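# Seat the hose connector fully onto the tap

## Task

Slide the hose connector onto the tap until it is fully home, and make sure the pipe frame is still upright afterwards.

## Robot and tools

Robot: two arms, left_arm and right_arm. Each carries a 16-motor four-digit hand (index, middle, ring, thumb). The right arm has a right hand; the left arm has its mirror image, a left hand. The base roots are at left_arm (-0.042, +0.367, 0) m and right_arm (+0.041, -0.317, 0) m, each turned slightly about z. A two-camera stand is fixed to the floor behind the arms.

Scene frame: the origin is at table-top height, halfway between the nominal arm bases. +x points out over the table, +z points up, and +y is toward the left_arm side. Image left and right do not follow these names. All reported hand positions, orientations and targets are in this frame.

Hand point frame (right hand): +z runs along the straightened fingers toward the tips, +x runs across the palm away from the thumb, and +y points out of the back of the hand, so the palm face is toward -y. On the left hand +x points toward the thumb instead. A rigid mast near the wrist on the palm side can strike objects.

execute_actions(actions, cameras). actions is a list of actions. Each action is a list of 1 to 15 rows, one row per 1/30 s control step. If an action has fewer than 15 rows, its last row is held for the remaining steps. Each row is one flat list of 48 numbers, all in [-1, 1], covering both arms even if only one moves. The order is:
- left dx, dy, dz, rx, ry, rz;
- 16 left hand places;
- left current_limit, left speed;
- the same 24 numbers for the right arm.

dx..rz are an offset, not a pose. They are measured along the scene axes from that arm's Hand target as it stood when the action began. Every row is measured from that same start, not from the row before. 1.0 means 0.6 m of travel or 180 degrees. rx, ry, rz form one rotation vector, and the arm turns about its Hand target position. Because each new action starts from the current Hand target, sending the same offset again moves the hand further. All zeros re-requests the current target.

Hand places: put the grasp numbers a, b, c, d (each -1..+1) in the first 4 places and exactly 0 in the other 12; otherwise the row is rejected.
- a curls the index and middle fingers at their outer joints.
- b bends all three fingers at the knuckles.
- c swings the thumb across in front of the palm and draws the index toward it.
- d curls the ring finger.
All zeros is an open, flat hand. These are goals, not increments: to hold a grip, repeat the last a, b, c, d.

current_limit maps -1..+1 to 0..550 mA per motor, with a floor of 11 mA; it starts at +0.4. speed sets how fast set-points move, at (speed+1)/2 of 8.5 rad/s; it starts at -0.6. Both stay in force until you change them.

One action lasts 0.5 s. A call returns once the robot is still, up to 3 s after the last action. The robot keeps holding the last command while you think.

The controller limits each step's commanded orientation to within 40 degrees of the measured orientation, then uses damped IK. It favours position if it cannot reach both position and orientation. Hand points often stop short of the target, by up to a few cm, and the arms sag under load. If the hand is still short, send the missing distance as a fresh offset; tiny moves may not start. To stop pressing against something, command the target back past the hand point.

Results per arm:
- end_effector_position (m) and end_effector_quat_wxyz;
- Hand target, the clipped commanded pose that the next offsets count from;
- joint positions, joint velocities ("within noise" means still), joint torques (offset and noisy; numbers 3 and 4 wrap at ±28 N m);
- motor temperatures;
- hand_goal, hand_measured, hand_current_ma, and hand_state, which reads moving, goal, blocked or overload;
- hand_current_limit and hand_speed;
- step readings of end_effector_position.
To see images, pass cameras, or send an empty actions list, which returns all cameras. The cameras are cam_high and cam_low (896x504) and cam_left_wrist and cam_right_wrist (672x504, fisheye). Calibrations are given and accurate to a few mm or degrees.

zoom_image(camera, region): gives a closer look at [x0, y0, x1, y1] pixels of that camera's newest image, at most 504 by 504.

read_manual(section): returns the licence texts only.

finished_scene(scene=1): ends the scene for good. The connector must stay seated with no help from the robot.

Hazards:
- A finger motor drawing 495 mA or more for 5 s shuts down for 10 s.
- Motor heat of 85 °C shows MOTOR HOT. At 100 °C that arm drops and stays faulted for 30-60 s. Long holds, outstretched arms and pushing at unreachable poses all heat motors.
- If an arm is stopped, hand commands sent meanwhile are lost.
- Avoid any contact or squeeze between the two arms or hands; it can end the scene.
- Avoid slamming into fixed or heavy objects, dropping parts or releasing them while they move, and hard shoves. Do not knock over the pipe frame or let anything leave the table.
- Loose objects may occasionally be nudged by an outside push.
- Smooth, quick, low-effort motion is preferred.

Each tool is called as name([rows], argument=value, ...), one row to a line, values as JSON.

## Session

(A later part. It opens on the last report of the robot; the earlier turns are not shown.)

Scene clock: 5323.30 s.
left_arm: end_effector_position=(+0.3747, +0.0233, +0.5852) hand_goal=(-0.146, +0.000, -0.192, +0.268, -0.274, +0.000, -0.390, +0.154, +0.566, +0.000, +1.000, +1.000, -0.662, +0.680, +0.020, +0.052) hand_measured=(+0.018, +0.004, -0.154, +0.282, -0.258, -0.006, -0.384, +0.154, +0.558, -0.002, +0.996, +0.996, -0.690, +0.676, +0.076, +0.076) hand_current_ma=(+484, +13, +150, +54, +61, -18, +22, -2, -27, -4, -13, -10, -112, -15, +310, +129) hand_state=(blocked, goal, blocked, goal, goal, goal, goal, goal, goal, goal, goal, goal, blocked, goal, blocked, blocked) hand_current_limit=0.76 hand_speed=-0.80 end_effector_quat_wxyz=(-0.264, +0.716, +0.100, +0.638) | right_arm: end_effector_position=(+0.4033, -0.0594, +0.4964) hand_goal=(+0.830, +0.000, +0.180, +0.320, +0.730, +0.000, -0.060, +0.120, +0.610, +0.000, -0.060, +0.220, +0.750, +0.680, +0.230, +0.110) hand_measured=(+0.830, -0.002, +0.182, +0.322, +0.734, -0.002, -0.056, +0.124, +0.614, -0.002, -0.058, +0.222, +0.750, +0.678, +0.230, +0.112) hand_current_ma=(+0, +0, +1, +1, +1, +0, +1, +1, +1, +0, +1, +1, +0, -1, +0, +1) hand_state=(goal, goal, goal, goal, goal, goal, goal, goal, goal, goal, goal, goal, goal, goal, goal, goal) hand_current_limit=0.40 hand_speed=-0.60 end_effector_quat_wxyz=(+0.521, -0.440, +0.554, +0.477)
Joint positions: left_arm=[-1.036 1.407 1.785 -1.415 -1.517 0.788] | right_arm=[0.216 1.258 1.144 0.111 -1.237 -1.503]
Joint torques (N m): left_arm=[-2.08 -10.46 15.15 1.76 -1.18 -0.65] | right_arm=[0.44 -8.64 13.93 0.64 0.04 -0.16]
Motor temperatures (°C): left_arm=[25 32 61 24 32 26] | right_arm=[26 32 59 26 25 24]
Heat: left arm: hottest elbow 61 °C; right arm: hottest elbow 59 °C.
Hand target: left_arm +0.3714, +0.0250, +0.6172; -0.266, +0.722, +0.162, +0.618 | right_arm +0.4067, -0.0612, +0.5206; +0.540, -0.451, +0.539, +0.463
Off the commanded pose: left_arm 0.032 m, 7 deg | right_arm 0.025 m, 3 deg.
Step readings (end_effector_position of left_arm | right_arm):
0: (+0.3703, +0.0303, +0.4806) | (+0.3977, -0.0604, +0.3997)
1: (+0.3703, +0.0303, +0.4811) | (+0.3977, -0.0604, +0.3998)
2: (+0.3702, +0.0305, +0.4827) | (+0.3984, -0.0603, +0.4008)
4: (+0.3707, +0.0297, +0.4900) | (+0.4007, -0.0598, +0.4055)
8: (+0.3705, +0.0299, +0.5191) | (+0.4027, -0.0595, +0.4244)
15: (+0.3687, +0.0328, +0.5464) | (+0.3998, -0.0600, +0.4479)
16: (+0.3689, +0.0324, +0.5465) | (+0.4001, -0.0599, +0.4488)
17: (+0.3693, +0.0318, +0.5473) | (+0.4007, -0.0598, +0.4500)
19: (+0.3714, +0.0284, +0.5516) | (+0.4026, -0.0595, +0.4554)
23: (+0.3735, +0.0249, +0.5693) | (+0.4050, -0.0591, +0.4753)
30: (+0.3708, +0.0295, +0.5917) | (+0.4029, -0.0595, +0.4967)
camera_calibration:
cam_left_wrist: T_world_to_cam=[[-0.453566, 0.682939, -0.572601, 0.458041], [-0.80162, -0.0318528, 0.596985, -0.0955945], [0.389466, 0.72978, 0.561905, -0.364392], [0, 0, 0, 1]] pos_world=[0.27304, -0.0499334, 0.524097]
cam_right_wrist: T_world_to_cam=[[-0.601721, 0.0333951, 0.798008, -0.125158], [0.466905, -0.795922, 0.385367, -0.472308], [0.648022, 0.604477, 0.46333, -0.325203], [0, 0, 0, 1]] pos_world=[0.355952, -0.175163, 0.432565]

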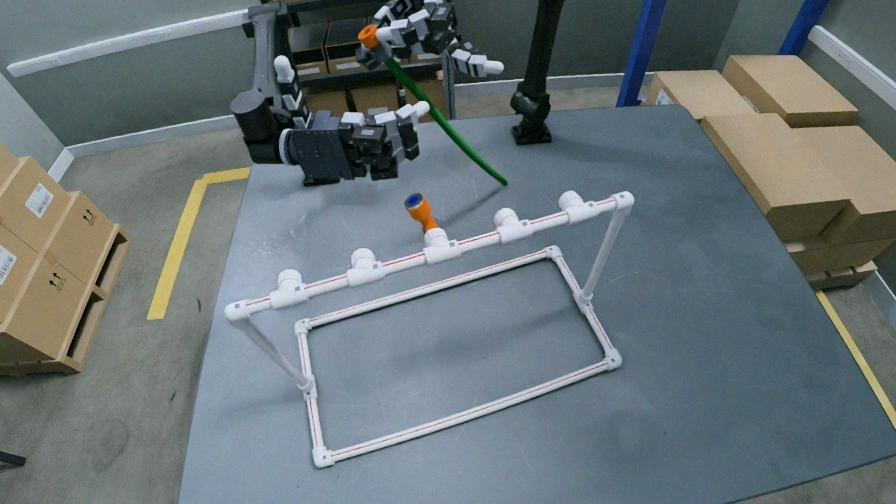

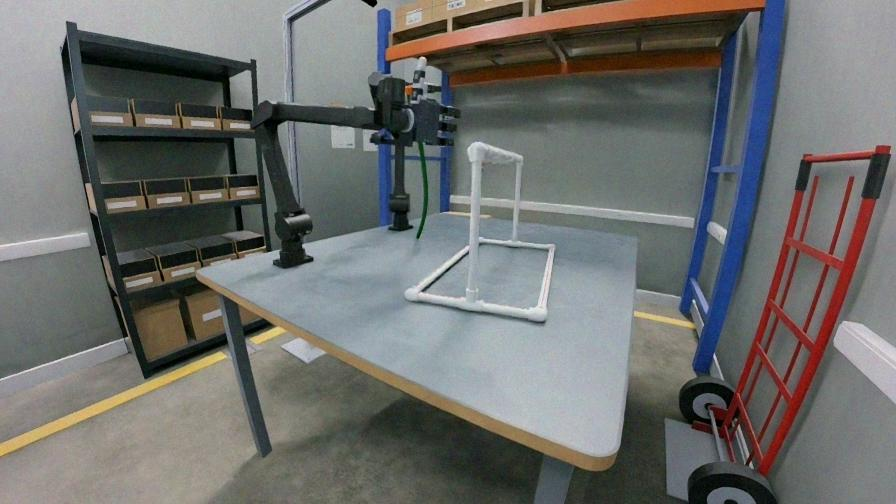

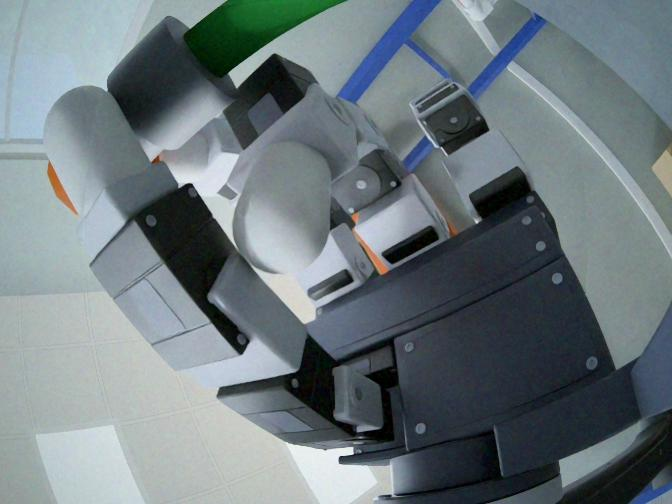

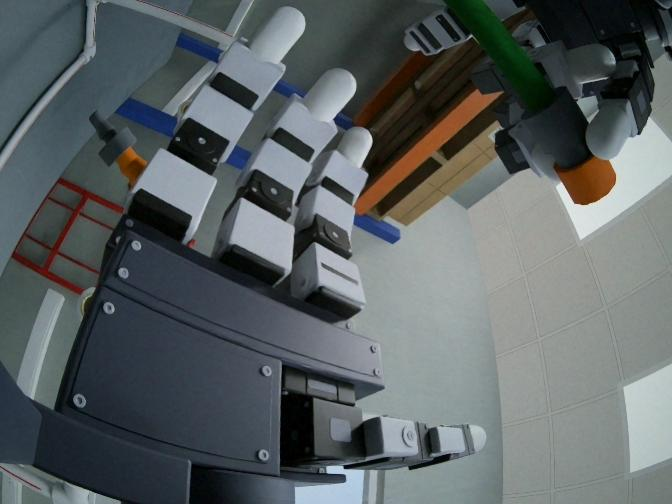

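execute_actions([
  [[0,0,0,0,0,0,0.55,0.45,0.84,-0.5,0,0,0,0,0,0,0,0,0,0,0,0,0.76,-0.8,-0.0717,0.0073,-0.0323,0.0711,-0.0114,-0.005,0.4,0,0,0.4,0,0,0,0,0,0,0,0,0,0,0,0,0.4,-0.6]],
], cameras=["cam_high","cam_low","cam_left_wrist","cam_right_wrist"])

Scene clock: 5489.60 s.
left_arm: end_effector_position=(+0.3738, +0.0251, +0.5877) hand_goal=(-0.146, +0.000, -0.192, +0.268, -0.274, +0.000, -0.390, +0.154, +0.566, +0.000, +1.000, +1.000, -0.662, +0.680, +0.020, +0.052) hand_measured=(+0.018, +0.004, -0.154, +0.282, -0.258, -0.006, -0.384, +0.154, +0.558, -0.002, +0.996, +0.996, -0.690, +0.676, +0.076, +0.076) hand_current_ma=(+484, +13, +150, +54, +61, -18, +22, -2, -27, -4, -13, -10, -112, -15, +310, +129) hand_state=(blocked, goal, blocked, goal, goal, goal, goal, goal, goal, goal, goal, goal, blocked, goal, blocked, blocked) hand_current_limit=0.76 hand_speed=-0.80 end_effector_quat_wxyz=(-0.265, +0.717, +0.101, +0.637) | right_arm: end_effector_position=(+0.3609, -0.0604, +0.5068) hand_goal=(+0.830, +0.000, +0.180, +0.320, +0.730, +0.000, -0.060, +0.120, +0.610, +0.000, -0.060, +0.220, +0.750, +0.680, +0.230, +0.110) hand_measured=(+0.830, -0.002, +0.182, +0.322, +0.732, -0.002, -0.058, +0.122, +0.612, -0.002, -0.058, +0.222, +0.750, +0.678, +0.230, +0.112) hand_current_ma=(+0, +0, +1, +1, +0, +0, +1, +1, +0, +0, +1, +1, +0, -1, +0, +1) hand_state=(goal, goal, goal, goal, goal, goal, goal, goal, goal, goal, goal, goal, goal, goal, goal, goal) hand_current_limit=0.40 hand_speed=-0.60 end_effector_quat_wxyz=(+0.601, -0.401, +0.485, +0.493)
Joint positions: left_arm=[-1.036 1.421 1.815 -1.501 -1.517 0.717] | right_arm=[0.25 1.192 0.944 0.747 -1.122 -1.119]
Joint torques (N m): left_arm=[-2.14 -10.17 15.09 1.7 -1.01 -0.68] | right_arm=[1.9 -6.89 8.21 1.72 0.62 0.18]
Motor temperatures (°C): left_arm=[25 33 63 24 34 26] | right_arm=[26 32 65 26 25 24]
Heat: left arm: hottest elbow 63 °C; right arm: hottest elbow 65 °C.
Hand target: left_arm +0.3714, +0.0250, +0.6171; -0.266, +0.722, +0.162, +0.618 | right_arm +0.3638, -0.0568, +0.5012; +0.600, -0.392, +0.478, +0.508
Off the commanded pose: left_arm 0.030 m, 7 deg | right_arm 0.007 m, 2 deg.
Step readings (end_effector_position of left_arm | right_arm):
0: (+0.3747, +0.0233, +0.5853) | (+0.4033, -0.0594, +0.4964)
1: (+0.3747, +0.0233, +0.5853) | (+0.4035, -0.0593, +0.4964)
2: (+0.3746, +0.0235, +0.5853) | (+0.4038, -0.0592, +0.4973)
4: (+0.3742, +0.0241, +0.5853) | (+0.4011, -0.0585, +0.4964)
8: (+0.3735, +0.0254, +0.5870) | (+0.3792, -0.0600, +0.4929)
15: (+0.3731, +0.0262, +0.5887) | (+0.3620, -0.0583, +0.5011)
camera_calibration:
cam_left_wrist: T_world_to_cam=[[-0.456887, 0.681122, -0.572125, 0.45877], [-0.800154, -0.0337171, 0.598846, -0.0992706], [0.388597, 0.731393, 0.560407, -0.365588], [0, 0, 0, 1]] pos_world=[0.272241, -0.0484366, 0.526799]
cam_right_wrist: T_world_to_cam=[[-0.686475, -0.0881403, 0.721792, -0.0971268], [0.396673, -0.877314, 0.270132, -0.378509], [0.609429, 0.471754, 0.637216, -0.384143], [0, 0, 0, 1]] pos_world=[0.317577, -0.15941, 0.417135]

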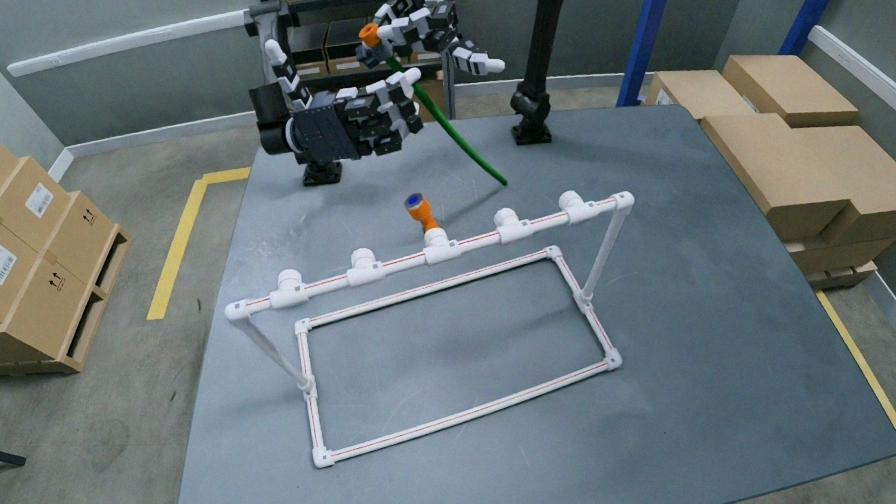

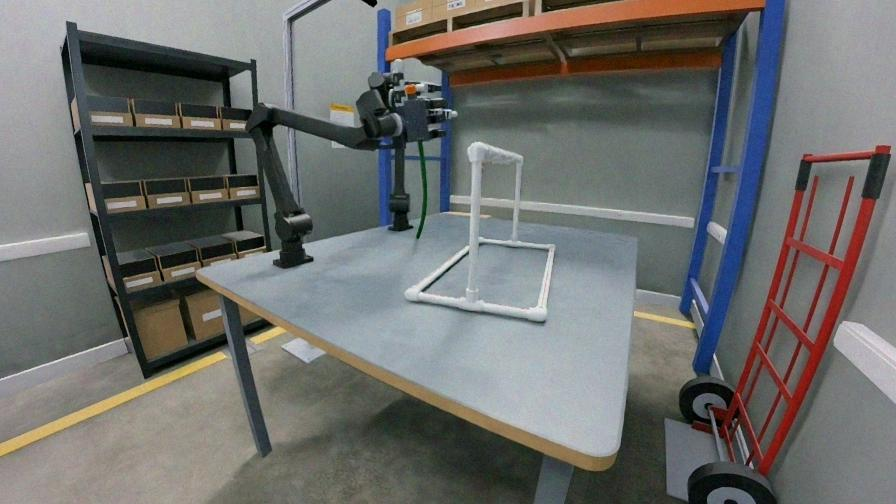

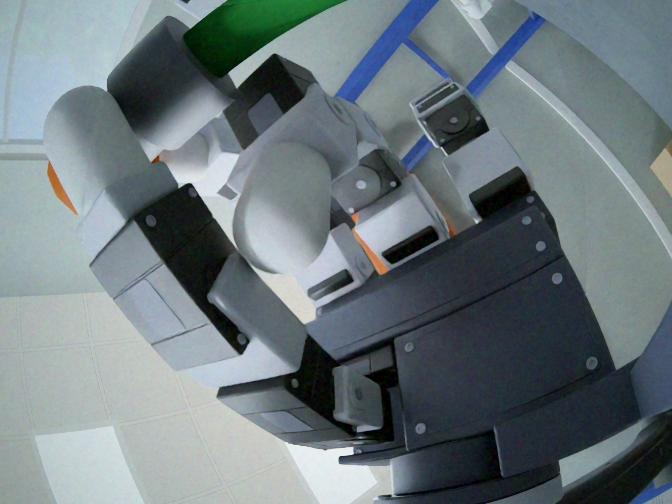

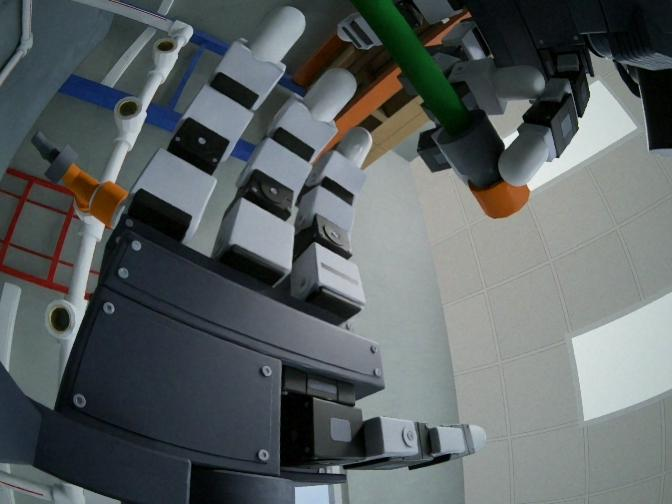

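execute_actions([
  [[0,0,0,0,0,0,0.55,0.45,0.84,-0.5,0,0,0,0,0,0,0,0,0,0,0,0,0.76,-0.8,-0.073,0.0163,-0.022,0.0083,0.0427,0.0092,0.4,0,0,0.4,0,0,0,0,0,0,0,0,0,0,0,0,0.4,-0.6]],
], cameras=["cam_high","cam_low","cam_left_wrist","cam_right_wrist"])

Scene clock: 5532.37 s.
left_arm: end_effector_position=(+0.3734, +0.0260, +0.5904) hand_goal=(-0.146, +0.000, -0.192, +0.268, -0.274, +0.000, -0.390, +0.154, +0.566, +0.000, +1.000, +1.000, -0.662, +0.680, +0.020, +0.052) hand_measured=(+0.018, +0.006, -0.154, +0.282, -0.258, -0.006, -0.384, +0.154, +0.558, -0.002, +0.996, +0.996, -0.690, +0.676, +0.076, +0.076) hand_current_ma=(+484, +18, +150, +54, +61, -18, +22, -2, -27, -4, -13, -10, -112, -15, +310, +129) hand_state=(blocked, goal, blocked, goal, goal, goal, goal, goal, goal, goal, goal, goal, blocked, goal, blocked, blocked) hand_current_limit=0.76 hand_speed=-0.80 end_effector_quat_wxyz=(-0.262, +0.719, +0.105, +0.635) | right_arm: end_effector_position=(+0.3264, -0.0464, +0.4845) hand_goal=(+0.830, +0.000, +0.180, +0.320, +0.730, +0.000, -0.060, +0.120, +0.610, +0.000, -0.060, +0.220, +0.750, +0.680, +0.230, +0.110) hand_measured=(+0.832, -0.002, +0.182, +0.322, +0.732, -0.002, -0.058, +0.122, +0.612, -0.004, -0.058, +0.222, +0.750, +0.678, +0.230, +0.112) hand_current_ma=(+0, +0, +1, +1, +0, +0, +1, +1, +0, -1, +0, +0, +0, -1, +0, +1) hand_state=(goal, goal, goal, goal, goal, goal, goal, goal, goal, goal, goal, goal, goal, goal, goal, goal) hand_current_limit=0.40 hand_speed=-0.60 end_effector_quat_wxyz=(+0.562, -0.355, +0.511, +0.545)
Joint positions: left_arm=[-1.036 1.439 1.849 -1.592 -1.511 0.637] | right_arm=[0.326 1.124 0.793 0.795 -1.045 -0.999]
Joint torques (N m): left_arm=[-2.08 -10.17 14.79 1.52 -1 -0.64] | right_arm=[1.44 -7.18 8.13 1.78 0.57 0.17]
Motor temperatures (°C): left_arm=[25 33 67 24 33 26] | right_arm=[26 31 56 26 26 24]
Heat: left arm: hottest elbow 67 °C; right arm: hottest elbow 56 °C.
Hand target: left_arm +0.3714, +0.0249, +0.6170; -0.266, +0.722, +0.162, +0.618 | right_arm +0.3199, -0.0471, +0.4880; +0.564, -0.356, +0.505, +0.548
Off the commanded pose: left_arm 0.027 m, 7 deg | right_arm 0.007 m, 1 deg.
Step readings (end_effector_position of left_arm | right_arm):
0: (+0.3738, +0.0251, +0.5877) | (+0.3609, -0.0604, +0.5069)
1: (+0.3738, +0.0251, +0.5877) | (+0.3610, -0.0603, +0.5064)
2: (+0.3738, +0.0252, +0.5876) | (+0.3608, -0.0590, +0.5052)
4: (+0.3736, +0.0255, +0.5876) | (+0.3568, -0.0570, +0.4986)
8: (+0.3735, +0.0256, +0.5881) | (+0.3364, -0.0492, +0.4798)
15: (+0.3732, +0.0261, +0.5903) | (+0.3267, -0.0457, +0.4838)
camera_calibration:
cam_left_wrist: T_world_to_cam=[[-0.459757, 0.675164, -0.576869, 0.463656], [-0.798394, -0.029831, 0.601395, -0.103453], [0.388832, 0.737065, 0.552762, -0.363312], [0, 0, 0, 1]] pos_world=[0.27184, -0.0483453, 0.53051]
cam_right_wrist: T_world_to_cam=[[-0.561779, -0.146816, 0.814156, -0.191668], [0.460748, -0.872895, 0.160515, -0.314086], [0.687107, 0.465295, 0.558019, -0.342832], [0, 0, 0, 1]] pos_world=[0.272602, -0.142786, 0.39777]

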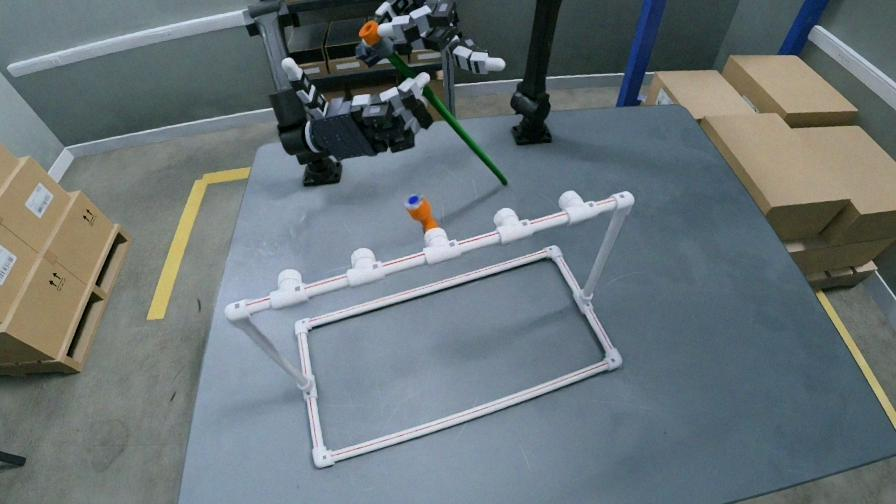

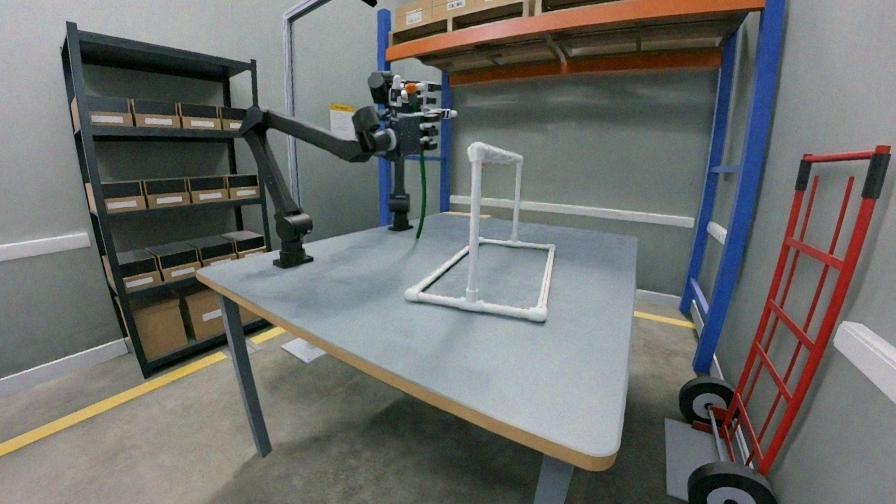

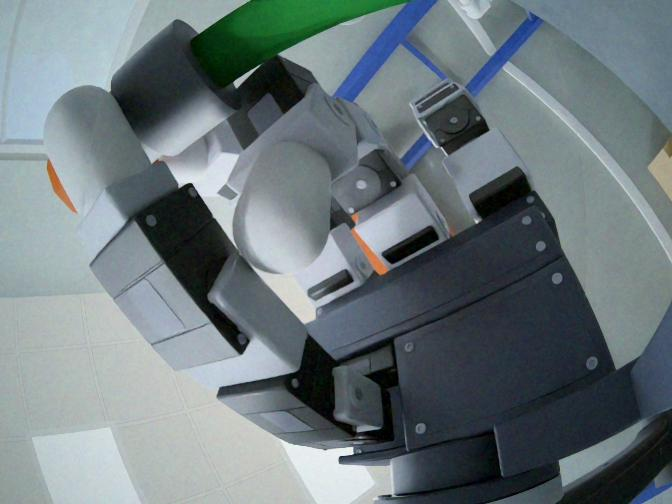

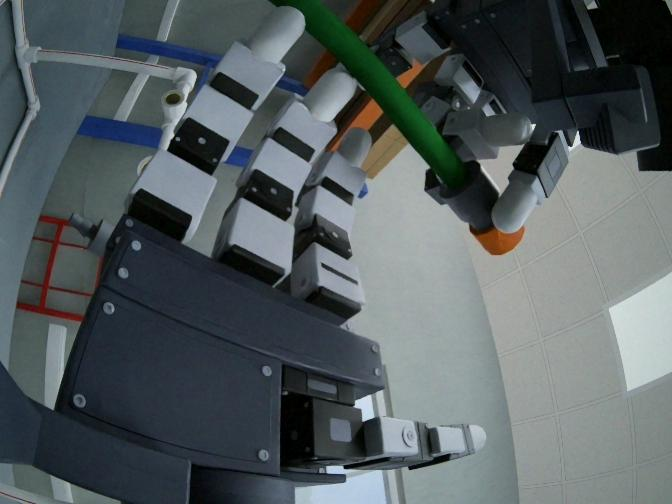

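execute_actions([
  [[0,0,0,0,0,0,0.55,0.45,0.84,-0.5,0,0,0,0,0,0,0,0,0,0,0,0,0.76,-0.8,-0.06,-0.0033,-0.025,0,0,0,0.4,0,0,0.4,0,0,0,0,0,0,0,0,0,0,0,0,0.4,-0.6]],
], cameras=["cam_left_wrist","cam_right_wrist"])

Scene clock: 5572.57 s.
left_arm: end_effector_position=(+0.3732, +0.0259, +0.5914) hand_goal=(-0.146, +0.000, -0.192, +0.268, -0.274, +0.000, -0.390, +0.154, +0.566, +0.000, +1.000, +1.000, -0.662, +0.680, +0.020, +0.052) hand_measured=(+0.016, +0.008, -0.154, +0.282, -0.258, -0.006, -0.384, +0.154, +0.558, -0.002, +0.996, +0.996, -0.690, +0.674, +0.076, +0.076) hand_current_ma=(+484, +23, +150, +54, +61, -20, +20, -2, -27, -4, -13, -10, -115, -21, +310, +129) hand_state=(blocked, goal, blocked, goal, goal, goal, goal, goal, goal, goal, goal, goal, blocked, goal, blocked, blocked) hand_current_limit=0.76 hand_speed=-0.80 end_effector_quat_wxyz=(-0.262, +0.722, +0.105, +0.632) | right_arm: end_effector_position=(+0.2904, -0.0498, +0.4731) hand_goal=(+0.830, +0.000, +0.180, +0.320, +0.730, +0.000, -0.060, +0.120, +0.610, +0.000, -0.060, +0.220, +0.750, +0.680, +0.230, +0.110) hand_measured=(+0.832, -0.002, +0.182, +0.322, +0.740, -0.004, -0.058, +0.122, +0.612, -0.004, -0.058, +0.222, +0.752, +0.678, +0.230, +0.112) hand_current_ma=(+0, +0, +1, +1, +7, -1, +0, +0, +0, -1, +0, +0, +0, -1, +0, +1) hand_state=(goal, goal, goal, goal, goal, goal, goal, goal, goal, goal, goal, goal, goal, goal, goal, goal) hand_current_limit=0.40 hand_speed=-0.60 end_effector_quat_wxyz=(+0.561, -0.350, +0.511, +0.549)
Joint positions: left_arm=[-1.036 1.461 1.887 -1.694 -1.504 0.55] | right_arm=[0.351 1.028 0.692 0.795 -1.018 -0.999]
Joint torques (N m): left_arm=[-2.08 -10.29 14.6 1.65 -1.01 -0.69] | right_arm=[1.73 -6.01 8.1 1.33 0.51 -0.06]
Motor temperatures (°C): left_arm=[25 32 71 24 33 26] | right_arm=[26 32 55 26 26 24]
Heat: left arm: hottest elbow 71 °C; right arm: hottest elbow 55 °C.
Hand target: left_arm +0.3715, +0.0249, +0.6171; -0.266, +0.722, +0.162, +0.618 | right_arm +0.2839, -0.0490, +0.4729; +0.564, -0.356, +0.505, +0.548
Off the commanded pose: left_arm 0.026 m, 7 deg | right_arm 0.007 m, 1 deg.
joint sent to its limit (left arm) — joint 4 (wrist pitch), lower limit. The joint targets are off in orientation, not in position.
Step readings (end_effector_position of left_arm | right_arm):
0: (+0.3734, +0.0260, +0.5905) | (+0.3264, -0.0464, +0.4845)
1: (+0.3734, +0.0260, +0.5905) | (+0.3265, -0.0464, +0.4841)
2: (+0.3733, +0.0261, +0.5905) | (+0.3260, -0.0463, +0.4831)
4: (+0.3732, +0.0261, +0.5902) | (+0.3199, -0.0471, +0.4782)
8: (+0.3732, +0.0262, +0.5912) | (+0.3012, -0.0495, +0.4701)
15: (+0.3726, +0.0267, +0.5926) | (+0.2902, -0.0498, +0.4740)
camera_calibration:
cam_left_wrist: T_world_to_cam=[[-0.46563, 0.672065, -0.575775, 0.465671], [-0.793572, -0.0291132, 0.60778, -0.109829], [0.391705, 0.739919, 0.546888, -0.361403], [0, 0, 0, 1]] pos_world=[0.271236, -0.04875, 0.532521]
cam_right_wrist: T_world_to_cam=[[-0.555259, -0.155463, 0.817018, -0.206787], [0.462458, -0.87421, 0.147949, -0.293244], [0.691246, 0.459987, 0.557308, -0.311173], [0, 0, 0, 1]] pos_world=[0.23589, -0.14537, 0.385753]
Images, in order (width x height): cam_left_wrist 672x504, cam_right_wrist 672x504.

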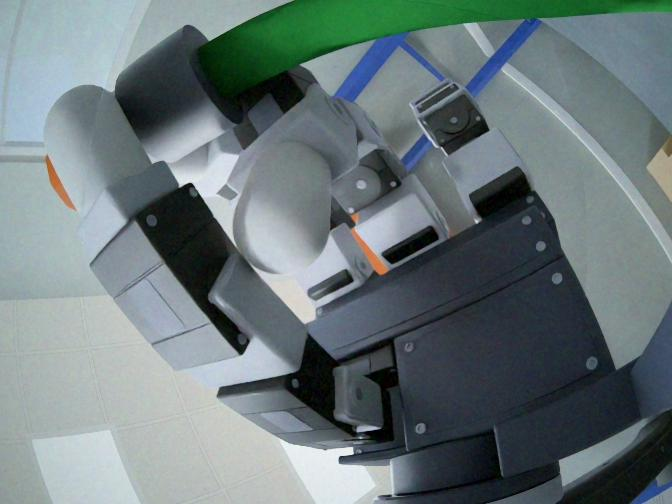

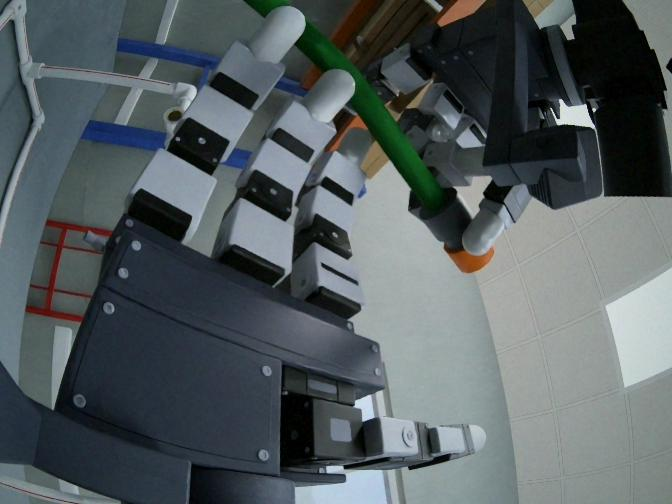

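zoom_image(camera="cam_right_wrist", region=[330, 100, 630, 300])

Scaled by 1.680 from the camera's 672x504 image, which has a finer 960x720 frame.

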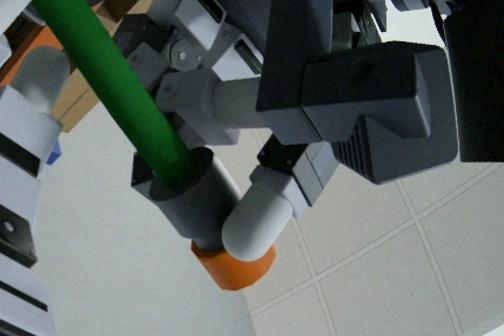

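execute_actions([
  [[0,0,0,0,0,0,0.55,0.45,0.84,-0.5,0,0,0,0,0,0,0,0,0,0,0,0,0.76,-0.8,-0.009,0.03,0.025,0,0,0,0.4,0,0,0.4,0,0,0,0,0,0,0,0,0,0,0,0,0.4,-0.6]],
  [[0,0,0,0,0,0,0.55,0.45,0.84,-0.5,0,0,0,0,0,0,0,0,0,0,0,0,0.76,-0.8,-0.0193,0.01,0.025,0,0,0,0.5,0,0,0.4,0,0,0,0,0,0,0,0,0,0,0,0,0.3,-0.8]],
], cameras=["cam_left_wrist","cam_right_wrist"])

Scene clock: 5651.83 s.
left_arm: end_effector_position=(+0.3732, +0.0265, +0.5925) hand_goal=(-0.146, +0.000, -0.192, +0.268, -0.274, +0.000, -0.390, +0.154, +0.566, +0.000, +1.000, +1.000, -0.662, +0.680, +0.020, +0.052) hand_measured=(+0.010, +0.010, -0.154, +0.282, -0.258, -0.010, -0.386, +0.154, +0.558, -0.002, +0.996, +0.996, -0.692, +0.674, +0.076, +0.076) hand_current_ma=(+484, +32, +150, +54, +61, -29, +15, -3, -27, -4, -13, -10, -121, -25, +310, +129) hand_state=(blocked, goal, blocked, goal, goal, goal, goal, goal, goal, goal, goal, goal, blocked, goal, blocked, blocked) hand_current_limit=0.76 hand_speed=-0.80 end_effector_quat_wxyz=(-0.260, +0.722, +0.108, +0.632) | right_arm: end_effector_position=(+0.2730, -0.0273, +0.4796) hand_goal=(+0.840, +0.000, +0.090, +0.226, +0.706, +0.000, -0.220, -0.024, +0.620, +0.000, -0.060, +0.210, +0.760, +0.680, +0.230, +0.096) hand_measured=(+0.842, -0.002, +0.092, +0.228, +0.714, +0.000, -0.220, -0.022, +0.620, -0.004, -0.058, +0.212, +0.762, +0.678, +0.230, +0.098) hand_current_ma=(+0, +0, +1, +1, +5, +0, +0, +0, +0, -1, +0, +1, +0, -1, +0, +1) hand_state=(goal, goal, goal, goal, goal, goal, goal, goal, goal, goal, goal, goal, goal, goal, goal, goal) hand_current_limit=0.30 hand_speed=-0.80 end_effector_quat_wxyz=(+0.550, -0.343, +0.526, +0.551)
Joint positions: left_arm=[-1.036 1.461 1.89 -1.697 -1.501 0.545] | right_arm=[0.44 0.965 0.692 0.638 -0.933 -1.064]
Joint torques (N m): left_arm=[-1.38 -10.23 14.42 1.65 -1.05 -0.64] | right_arm=[1.9 -4.66 12.74 0.83 0.39 -0.13]
Motor temperatures (°C): left_arm=[25 32 64 24 33 26] | right_arm=[26 30 52 26 26 24]
Heat: left arm: hottest elbow 64 °C; right arm: hottest elbow 52 °C.
Hand target: left_arm +0.3714, +0.0250, +0.6171; -0.266, +0.722, +0.162, +0.618 | right_arm +0.2669, -0.0250, +0.5030; +0.564, -0.356, +0.505, +0.548
Off the commanded pose: left_arm 0.025 m, 6 deg | right_arm 0.024 m, 3 deg.
joint sent to its limit (left arm) — joint 4 (wrist pitch), lower limit. The joint targets are off in orientation, not in position.
Step readings (end_effector_position of left_arm | right_arm):
0: (+0.3732, +0.0260, +0.5914) | (+0.2904, -0.0498, +0.4731)
1: (+0.3732, +0.0260, +0.5914) | (+0.2906, -0.0498, +0.4732)
2: (+0.3732, +0.0260, +0.5914) | (+0.2912, -0.0490, +0.4737)
4: (+0.3731, +0.0260, +0.5915) | (+0.2922, -0.0452, +0.4741)
8: (+0.3733, +0.0263, +0.5910) | (+0.2868, -0.0372, +0.4748)
15: (+0.3733, +0.0263, +0.5910) | (+0.2854, -0.0347, +0.4746)
16: (+0.3733, +0.0263, +0.5910) | (+0.2856, -0.0346, +0.4744)
17: (+0.3733, +0.0263, +0.5910) | (+0.2861, -0.0342, +0.4747)
19: (+0.3733, +0.0264, +0.5914) | (+0.2854, -0.0322, +0.4751)
23: (+0.3733, +0.0264, +0.5921) | (+0.2767, -0.0283, +0.4788)
30: (+0.3732, +0.0265, +0.5925) | (+0.2729, -0.0275, +0.4802)
camera_calibration:
cam_left_wrist: T_world_to_cam=[[-0.465365, 0.668348, -0.580298, 0.468683], [-0.794037, -0.0255606, 0.607332, -0.110123], [0.391077, 0.743409, 0.542588, -0.359699], [0, 0, 0, 1]] pos_world=[0.271337, -0.048655, 0.534026]
cam_right_wrist: T_world_to_cam=[[-0.523132, -0.142803, 0.840203, -0.237791], [0.465739, -0.873534, 0.141513, -0.264321], [0.713737, 0.465346, 0.523482, -0.302922], [0, 0, 0, 1]] pos_world=[0.214915, -0.123887, 0.395771]
Images, in order (width x height): cam_left_wrist 672x504, cam_right_wrist 672x504.

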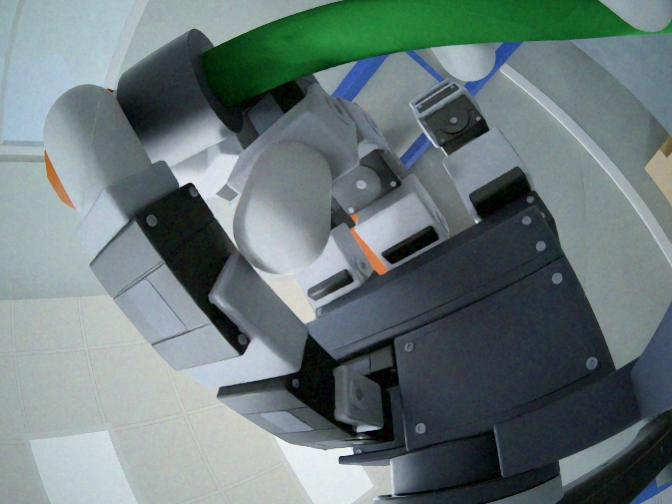

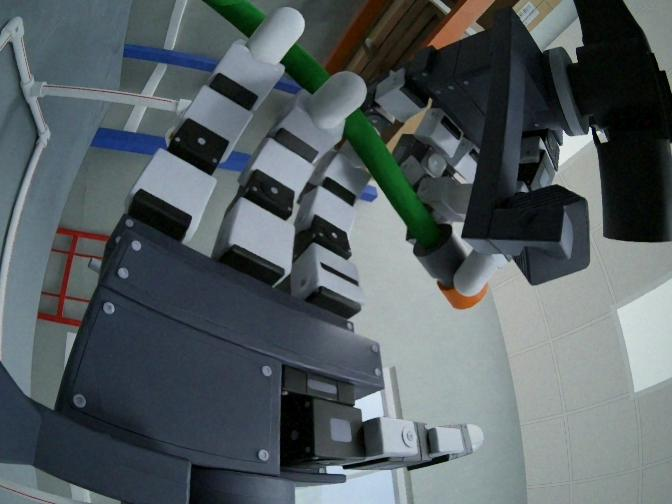

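execute_actions([
  [[0,0,0,0,0,0,0.55,0.45,0.84,-0.5,0,0,0,0,0,0,0,0,0,0,0,0,0.76,-0.8,-0.007,-0.005,0.04,0,0,0,0.55,0,0,0.45,0,0,0,0,0,0,0,0,0,0,0,0,0.3,-0.8]],
  [[0,0,0,0,0,0,0.55,0.45,0.84,-0.5,0,0,0,0,0,0,0,0,0,0,0,0,0.76,-0.8,0,0,0,0,0,0,0.8,0,0,0.6,0,0,0,0,0,0,0,0,0,0,0,0,0.3,-0.8]],
], cameras=["cam_left_wrist","cam_right_wrist"])

Scene clock: 5681.33 s.
left_arm: end_effector_position=(+0.3731, +0.0233, +0.5919) hand_goal=(-0.146, +0.000, -0.192, +0.268, -0.274, +0.000, -0.390, +0.154, +0.566, +0.000, +1.000, +1.000, -0.662, +0.680, +0.020, +0.052) hand_measured=(+0.010, +0.004, -0.154, +0.282, -0.270, -0.010, -0.386, +0.154, +0.558, -0.002, +0.996, +0.996, -0.676, +0.674, +0.084, +0.082) hand_current_ma=(+484, +8, +150, +54, +11, -28, +15, -1, -27, -4, -13, -10, -54, -25, +365, +165) hand_state=(blocked, goal, blocked, goal, goal, goal, goal, goal, goal, goal, goal, goal, goal, goal, blocked, blocked) hand_current_limit=0.76 hand_speed=-0.80 end_effector_quat_wxyz=(-0.256, +0.723, +0.109, +0.632) | right_arm: end_effector_position=(+0.2682, -0.0282, +0.4932) hand_goal=(+0.890, +0.000, -0.200, -0.060, +0.670, +0.000, -0.700, -0.460, +0.560, +0.000, -0.380, -0.040, +0.790, +0.680, +0.230, +0.050) hand_measured=(+0.892, -0.002, -0.186, -0.044, +0.694, -0.006, -0.684, -0.458, +0.564, -0.004, -0.378, -0.038, +0.792, +0.678, +0.230, +0.052) hand_current_ma=(+0, +0, +11, +13, +26, -2, +13, +1, +2, -1, +1, +1, +0, -1, +0, +1) hand_state=(goal, goal, goal, goal, blocked, goal, goal, goal, goal, goal, goal, goal, goal, goal, goal, goal) hand_current_limit=0.30 hand_speed=-0.80 end_effector_quat_wxyz=(+0.544, -0.343, +0.531, +0.552)
Joint positions: left_arm=[-1.039 1.466 1.892 -1.697 -1.498 0.536] | right_arm=[0.443 0.933 0.718 0.56 -0.935 -1.07]
Joint torques (N m): left_arm=[-1.9 -10.75 14.19 1.63 -1.14 -0.54] | right_arm=[1.26 -4.78 14.24 1.07 0.3 -0.03]
Motor temperatures (°C): left_arm=[25 32 69 24 33 26] | right_arm=[26 31 57 26 26 24]
Heat: left arm: hottest elbow 69 °C; right arm: hottest elbow 57 °C.
Hand target: left_arm +0.3713, +0.0250, +0.6171; -0.266, +0.722, +0.162, +0.618 | right_arm +0.2628, -0.0280, +0.5271; +0.564, -0.356, +0.505, +0.548
Off the commanded pose: left_arm 0.025 m, 6 deg | right_arm 0.034 m, 4 deg.
joint sent to its limit (left arm) — joint 4 (wrist pitch), lower limit. The joint targets are off in orientation, not in position.
Step readings (end_effector_position of left_arm | right_arm):
0: (+0.3732, +0.0265, +0.5925) | (+0.2730, -0.0273, +0.4796)
1: (+0.3732, +0.0265, +0.5925) | (+0.2731, -0.0273, +0.4795)
2: (+0.3732, +0.0265, +0.5925) | (+0.2732, -0.0272, +0.4795)
4: (+0.3732, +0.0265, +0.5925) | (+0.2733, -0.0272, +0.4802)
8: (+0.3732, +0.0265, +0.5928) | (+0.2707, -0.0282, +0.4867)
15: (+0.3731, +0.0267, +0.5939) | (+0.2687, -0.0290, +0.4932)
16: (+0.3731, +0.0267, +0.5939) | (+0.2687, -0.0290, +0.4931)
17: (+0.3731, +0.0267, +0.5939) | (+0.2688, -0.0290, +0.4933)
19: (+0.3731, +0.0267, +0.5939) | (+0.2689, -0.0289, +0.4933)
23: (+0.3726, +0.0260, +0.5938) | (+0.2689, -0.0289, +0.4937)
30: (+0.3730, +0.0234, +0.5917) | (+0.2682, -0.0282, +0.4931)
camera_calibration:
cam_left_wrist: T_world_to_cam=[[-0.462098, 0.66557, -0.586074, 0.472624], [-0.795029, -0.018095, 0.606302, -0.109121], [0.392931, 0.746116, 0.537509, -0.354745], [0, 0, 0, 1]] pos_world=[0.271034, -0.0518578, 0.533832]
cam_right_wrist: T_world_to_cam=[[-0.512222, -0.136039, 0.84801, -0.258395], [0.470006, -0.870804, 0.144201, -0.267159], [0.718834, 0.472433, 0.509985, -0.300755], [0, 0, 0, 1]] pos_world=[0.209404, -0.125708, 0.411026]
Images, in order (width x height): cam_left_wrist 672x504, cam_right_wrist 672x504.

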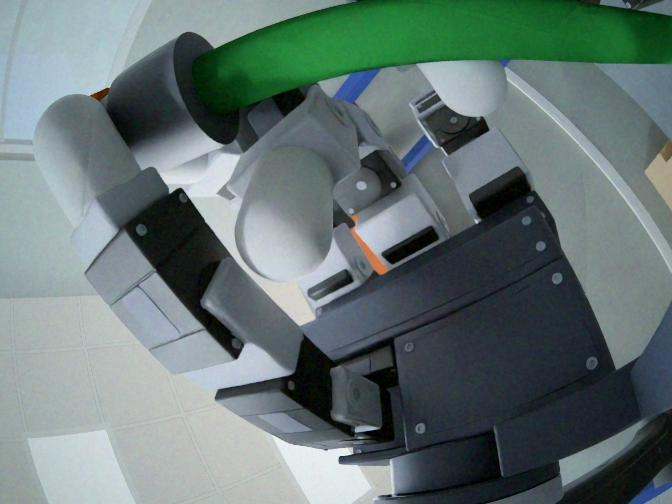

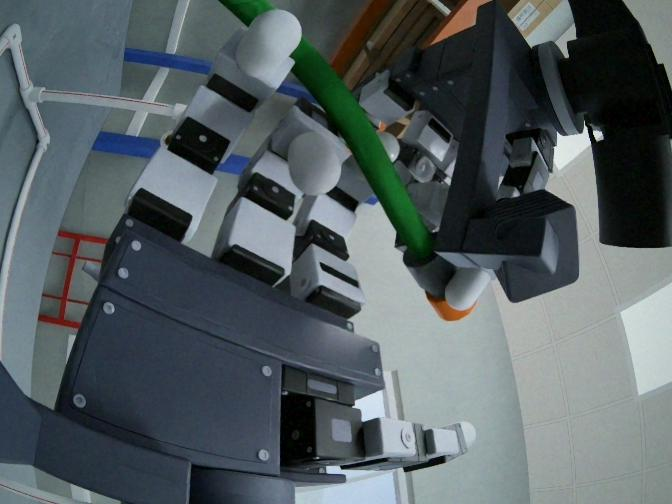

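execute_actions([
  [[0,0,0,0,0,0,0.55,0.45,0.84,-0.5,0,0,0,0,0,0,0,0,0,0,0,0,0.76,-0.8,0,0,-0.02,0,0,0,0.33,0,0,0.33,0,0,0,0,0,0,0,0,0,0,0,0,0.3,-0.6]],
  [[0,0,0,0,0,0,0.55,0.45,0.84,-0.5,0,0,0,0,0,0,0,0,0,0,0,0,0.76,-0.8,0,0.045,-0.01,0,0,0,0.33,0,0,0.33,0,0,0,0,0,0,0,0,0,0,0,0,0.3,-0.6]],
], cameras=["cam_left_wrist","cam_right_wrist"])

Scene clock: 5731.67 s.
left_arm: end_effector_position=(+0.3778, +0.0296, +0.5929) hand_goal=(-0.146, +0.000, -0.192, +0.268, -0.274, +0.000, -0.390, +0.154, +0.566, +0.000, +1.000, +1.000, -0.662, +0.680, +0.020, +0.052) hand_measured=(-0.062, +0.010, -0.158, +0.280, -0.226, +0.008, -0.392, +0.142, +0.558, -0.002, +0.996, +0.996, -0.716, +0.672, +0.084, +0.082) hand_current_ma=(+395, +33, +138, +40, +213, +21, -5, -48, -27, -4, -13, -10, -237, -33, +365, +165) hand_state=(blocked, goal, blocked, goal, blocked, goal, goal, goal, goal, goal, goal, goal, blocked, goal, blocked, blocked) hand_current_limit=0.76 hand_speed=-0.80 end_effector_quat_wxyz=(-0.264, +0.719, +0.112, +0.633) | right_arm: end_effector_position=(+0.2647, -0.0085, +0.4892) hand_goal=(+0.816, +0.000, +0.250, +0.386, +0.734, +0.000, +0.052, +0.222, +0.634, +0.000, +0.052, +0.304, +0.744, +0.680, +0.230, +0.120) hand_measured=(+0.836, +0.002, +0.256, +0.386, +0.706, +0.006, -0.004, +0.208, +0.634, -0.004, +0.050, +0.302, +0.754, +0.678, +0.230, +0.118) hand_current_ma=(+20, +0, +3, +0, -34, +2, -95, -12, +0, -1, -1, -1, +6, -1, +0, -1) hand_state=(goal, goal, goal, goal, blocked, goal, blocked, goal, goal, goal, goal, goal, goal, goal, goal, goal) hand_current_limit=0.30 hand_speed=-0.60 end_effector_quat_wxyz=(+0.552, -0.343, +0.526, +0.548)
Joint positions: left_arm=[-1.025 1.466 1.892 -1.697 -1.507 0.541] | right_arm=[0.509 0.951 0.718 0.566 -0.865 -1.11]
Joint torques (N m): left_arm=[-3.08 -10.64 14.26 1.62 -0.8 -0.6] | right_arm=[2.49 -3.02 13.34 1.66 0.46 -0.16]
Motor temperatures (°C): left_arm=[25 32 63 24 34 26] | right_arm=[26 30 63 26 26 24]
Heat: left arm: hottest elbow 63 °C; right arm: hottest elbow 63 °C.
Hand target: left_arm +0.3714, +0.0251, +0.6172; -0.266, +0.722, +0.162, +0.618 | right_arm +0.2628, -0.0010, +0.5091; +0.564, -0.356, +0.505, +0.548
Off the commanded pose: left_arm 0.025 m, 6 deg | right_arm 0.021 m, 3 deg.
joint sent to its limit (left arm) — joint 4 (wrist pitch), lower limit. The joint targets are off in orientation, not in position.
Step readings (end_effector_position of left_arm | right_arm):
0: (+0.3731, +0.0233, +0.5919) | (+0.2682, -0.0282, +0.4932)
1: (+0.3731, +0.0233, +0.5919) | (+0.2682, -0.0282, +0.4932)
2: (+0.3731, +0.0233, +0.5919) | (+0.2682, -0.0282, +0.4932)
4: (+0.3731, +0.0233, +0.5920) | (+0.2682, -0.0282, +0.4932)
8: (+0.3731, +0.0233, +0.5920) | (+0.2684, -0.0283, +0.4933)
15: (+0.3747, +0.0255, +0.5925) | (+0.2678, -0.0285, +0.4938)
16: (+0.3749, +0.0258, +0.5926) | (+0.2678, -0.0285, +0.4939)
17: (+0.3752, +0.0262, +0.5928) | (+0.2685, -0.0279, +0.4942)
19: (+0.3760, +0.0273, +0.5931) | (+0.2694, -0.0240, +0.4950)
23: (+0.3776, +0.0294, +0.5930) | (+0.2653, -0.0145, +0.4936)
30: (+0.3778, +0.0296, +0.5929) | (+0.2649, -0.0087, +0.4897)
camera_calibration:
cam_left_wrist: T_world_to_cam=[[-0.470098, 0.663461, -0.582088, 0.471968], [-0.797382, -0.0364975, 0.602371, -0.102123], [0.378405, 0.74732, 0.546189, -0.361552], [0, 0, 0, 1]] pos_world=[0.277253, -0.0466644, 0.533719]
cam_right_wrist: T_world_to_cam=[[-0.52901, -0.138473, 0.837241, -0.244446], [0.459801, -0.875997, 0.145642, -0.24588], [0.713254, 0.462011, 0.527082, -0.312463], [0, 0, 0, 1]] pos_world=[0.206607, -0.104878, 0.405164]
Images, in order (width x height): cam_left_wrist 672x504, cam_right_wrist 672x504.

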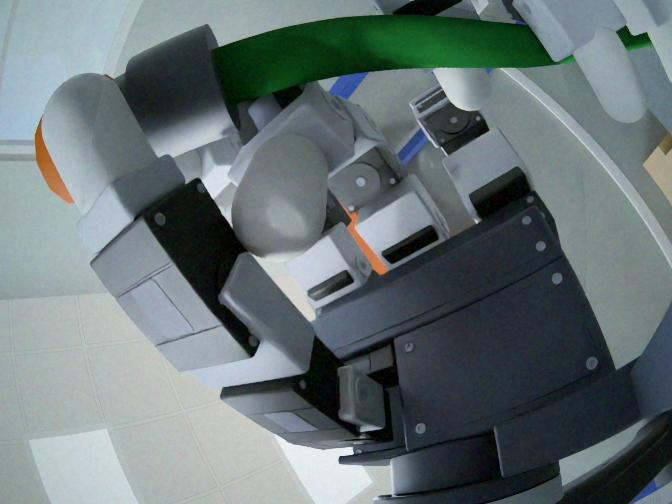

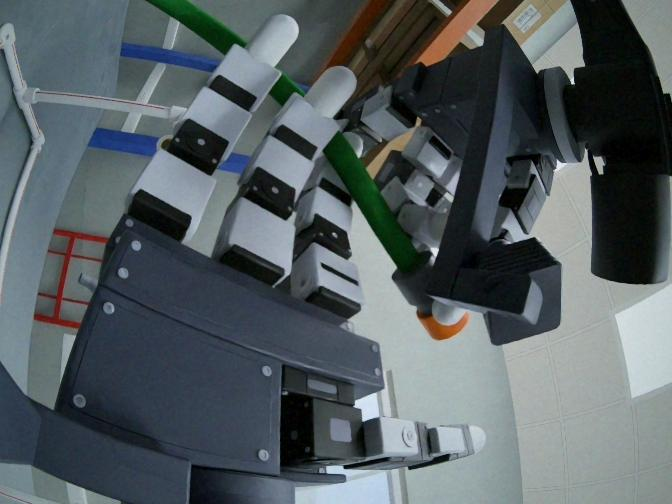

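execute_actions([
  [[0,0,0,0,0,0,0.55,0.45,0.84,-0.5,0,0,0,0,0,0,0,0,0,0,0,0,0.76,-0.8,0,-0.06,-0.02,0,0,0,0.1,0,0,0.1,0,0,0,0,0,0,0,0,0,0,0,0,0.3,-0.6]],
  [[0,0,0,0,0,0,0.55,0.45,0.84,-0.5,0,0,0,0,0,0,0,0,0,0,0,0,0.76,-0.8,0.01,-0.06,-0.01,0,0,0,0,0,0,0,0,0,0,0,0,0,0,0,0,0,0,0,0.3,-0.6]],
], cameras=["cam_left_wrist","cam_right_wrist"])

Scene clock: 5752.10 s.
left_arm: end_effector_position=(+0.3738, +0.0254, +0.5963) hand_goal=(-0.146, +0.000, -0.192, +0.268, -0.274, +0.000, -0.390, +0.154, +0.566, +0.000, +1.000, +1.000, -0.662, +0.680, +0.020, +0.052) hand_measured=(-0.144, +0.000, -0.192, +0.270, -0.270, -0.004, -0.390, +0.152, +0.558, -0.002, +0.996, +0.996, -0.666, +0.680, +0.032, +0.058) hand_current_ma=(+9, -1, +2, +3, +11, -13, +2, -6, -27, -4, -13, -10, -15, -3, +58, +31) hand_state=(goal, goal, goal, goal, goal, goal, goal, goal, goal, goal, goal, goal, goal, goal, goal, goal) hand_current_limit=0.76 hand_speed=-0.80 end_effector_quat_wxyz=(-0.255, +0.721, +0.113, +0.634) | right_arm: end_effector_position=(+0.2743, -0.0694, +0.4867) hand_goal=(+0.750, +0.000, +0.580, +0.700, +0.750, +0.000, +0.580, +0.700, +0.750, +0.000, +0.580, +0.700, +0.710, +0.680, +0.230, +0.170) hand_measured=(+0.854, -0.004, +0.622, +0.712, +0.688, -0.024, +0.508, +0.670, +0.746, -0.010, +0.574, +0.696, +0.716, +0.678, +0.230, +0.168) hand_current_ma=(+282, -1, +59, +9, -122, -21, -140, -38, -2, -5, -3, -2, +3, -1, +0, -1) hand_state=(blocked, goal, blocked, goal, blocked, blocked, blocked, blocked, goal, goal, goal, goal, goal, goal, goal, goal) hand_current_limit=0.30 hand_speed=-0.60 end_effector_quat_wxyz=(+0.552, -0.351, +0.517, +0.552)
Joint positions: left_arm=[-1.036 1.466 1.901 -1.697 -1.502 0.536] | right_arm=[0.303 0.949 0.682 0.745 -1.072 -0.954]
Joint torques (N m): left_arm=[-2.14 -10.64 13.61 1.66 -0.99 -0.55] | right_arm=[0.67 -4.6 8.62 2.28 0.45 -0.02]
Motor temperatures (°C): left_arm=[25 32 64 24 33 26] | right_arm=[26 30 63 26 26 24]
Heat: left arm: hottest elbow 64 °C; right arm: hottest elbow 63 °C.
Hand target: left_arm +0.3714, +0.0250, +0.6171; -0.266, +0.722, +0.162, +0.618 | right_arm +0.2687, -0.0730, +0.4910; +0.564, -0.356, +0.505, +0.548
Off the commanded pose: left_arm 0.021 m, 6 deg | right_arm 0.008 m, 2 deg.
joint sent to its limit (left arm) — joint 4 (wrist pitch), lower limit. The joint targets are off in orientation, not in position.
Step readings (end_effector_position of left_arm | right_arm):
0: (+0.3778, +0.0296, +0.5929) | (+0.2647, -0.0085, +0.4892)
1: (+0.3778, +0.0296, +0.5929) | (+0.2645, -0.0086, +0.4892)
2: (+0.3778, +0.0296, +0.5929) | (+0.2628, -0.0095, +0.4885)
4: (+0.3778, +0.0296, +0.5929) | (+0.2607, -0.0147, +0.4875)
8: (+0.3774, +0.0299, +0.5960) | (+0.2657, -0.0256, +0.4867)
15: (+0.3764, +0.0286, +0.5965) | (+0.2697, -0.0318, +0.4888)
16: (+0.3763, +0.0285, +0.5965) | (+0.2692, -0.0321, +0.4890)
17: (+0.3757, +0.0278, +0.5964) | (+0.2680, -0.0345, +0.4887)
19: (+0.3750, +0.0268, +0.5963) | (+0.2674, -0.0422, +0.4867)
23: (+0.3738, +0.0254, +0.5963) | (+0.2747, -0.0595, +0.4807)
30: (+0.3738, +0.0254, +0.5963) | (+0.2752, -0.0685, +0.4843)
camera_calibration:
cam_left_wrist: T_world_to_cam=[[-0.460526, 0.660758, -0.592719, 0.4777], [-0.799364, -0.0184055, 0.600565, -0.106129], [0.385918, 0.750374, 0.536662, -0.355999], [0, 0, 0, 1]] pos_world=[0.272544, -0.0504652, 0.53793]
cam_right_wrist: T_world_to_cam=[[-0.539028, -0.152833, 0.828306, -0.239599], [0.473322, -0.868404, 0.147787, -0.30746], [0.696717, 0.471717, 0.540433, -0.291095], [0, 0, 0, 1]] pos_world=[0.219188, -0.166304, 0.401217]
Images, in order (width x height): cam_left_wrist 672x504, cam_right_wrist 672x504.

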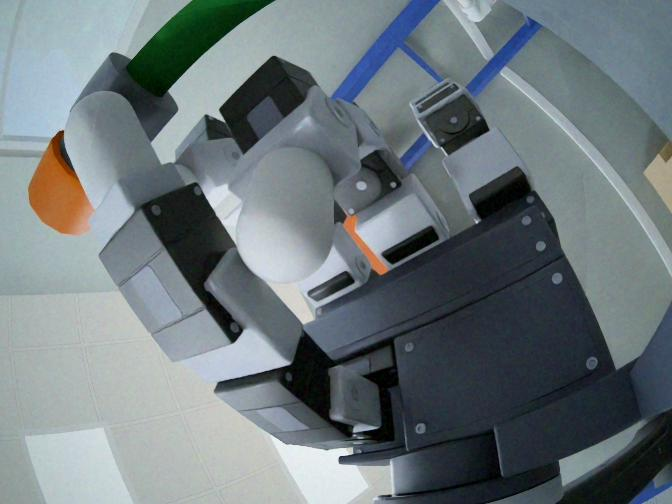

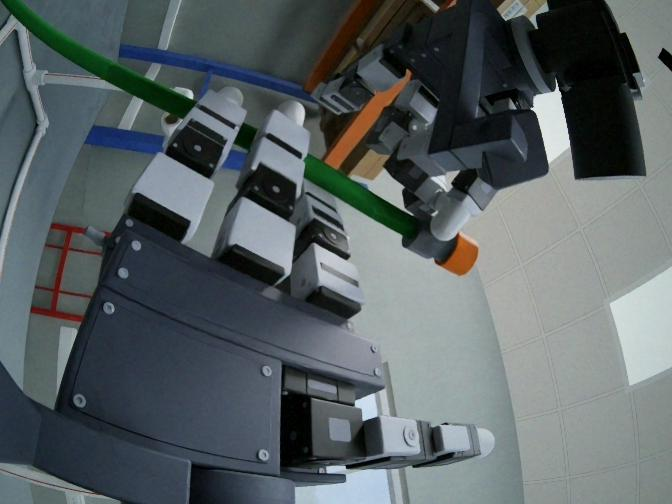

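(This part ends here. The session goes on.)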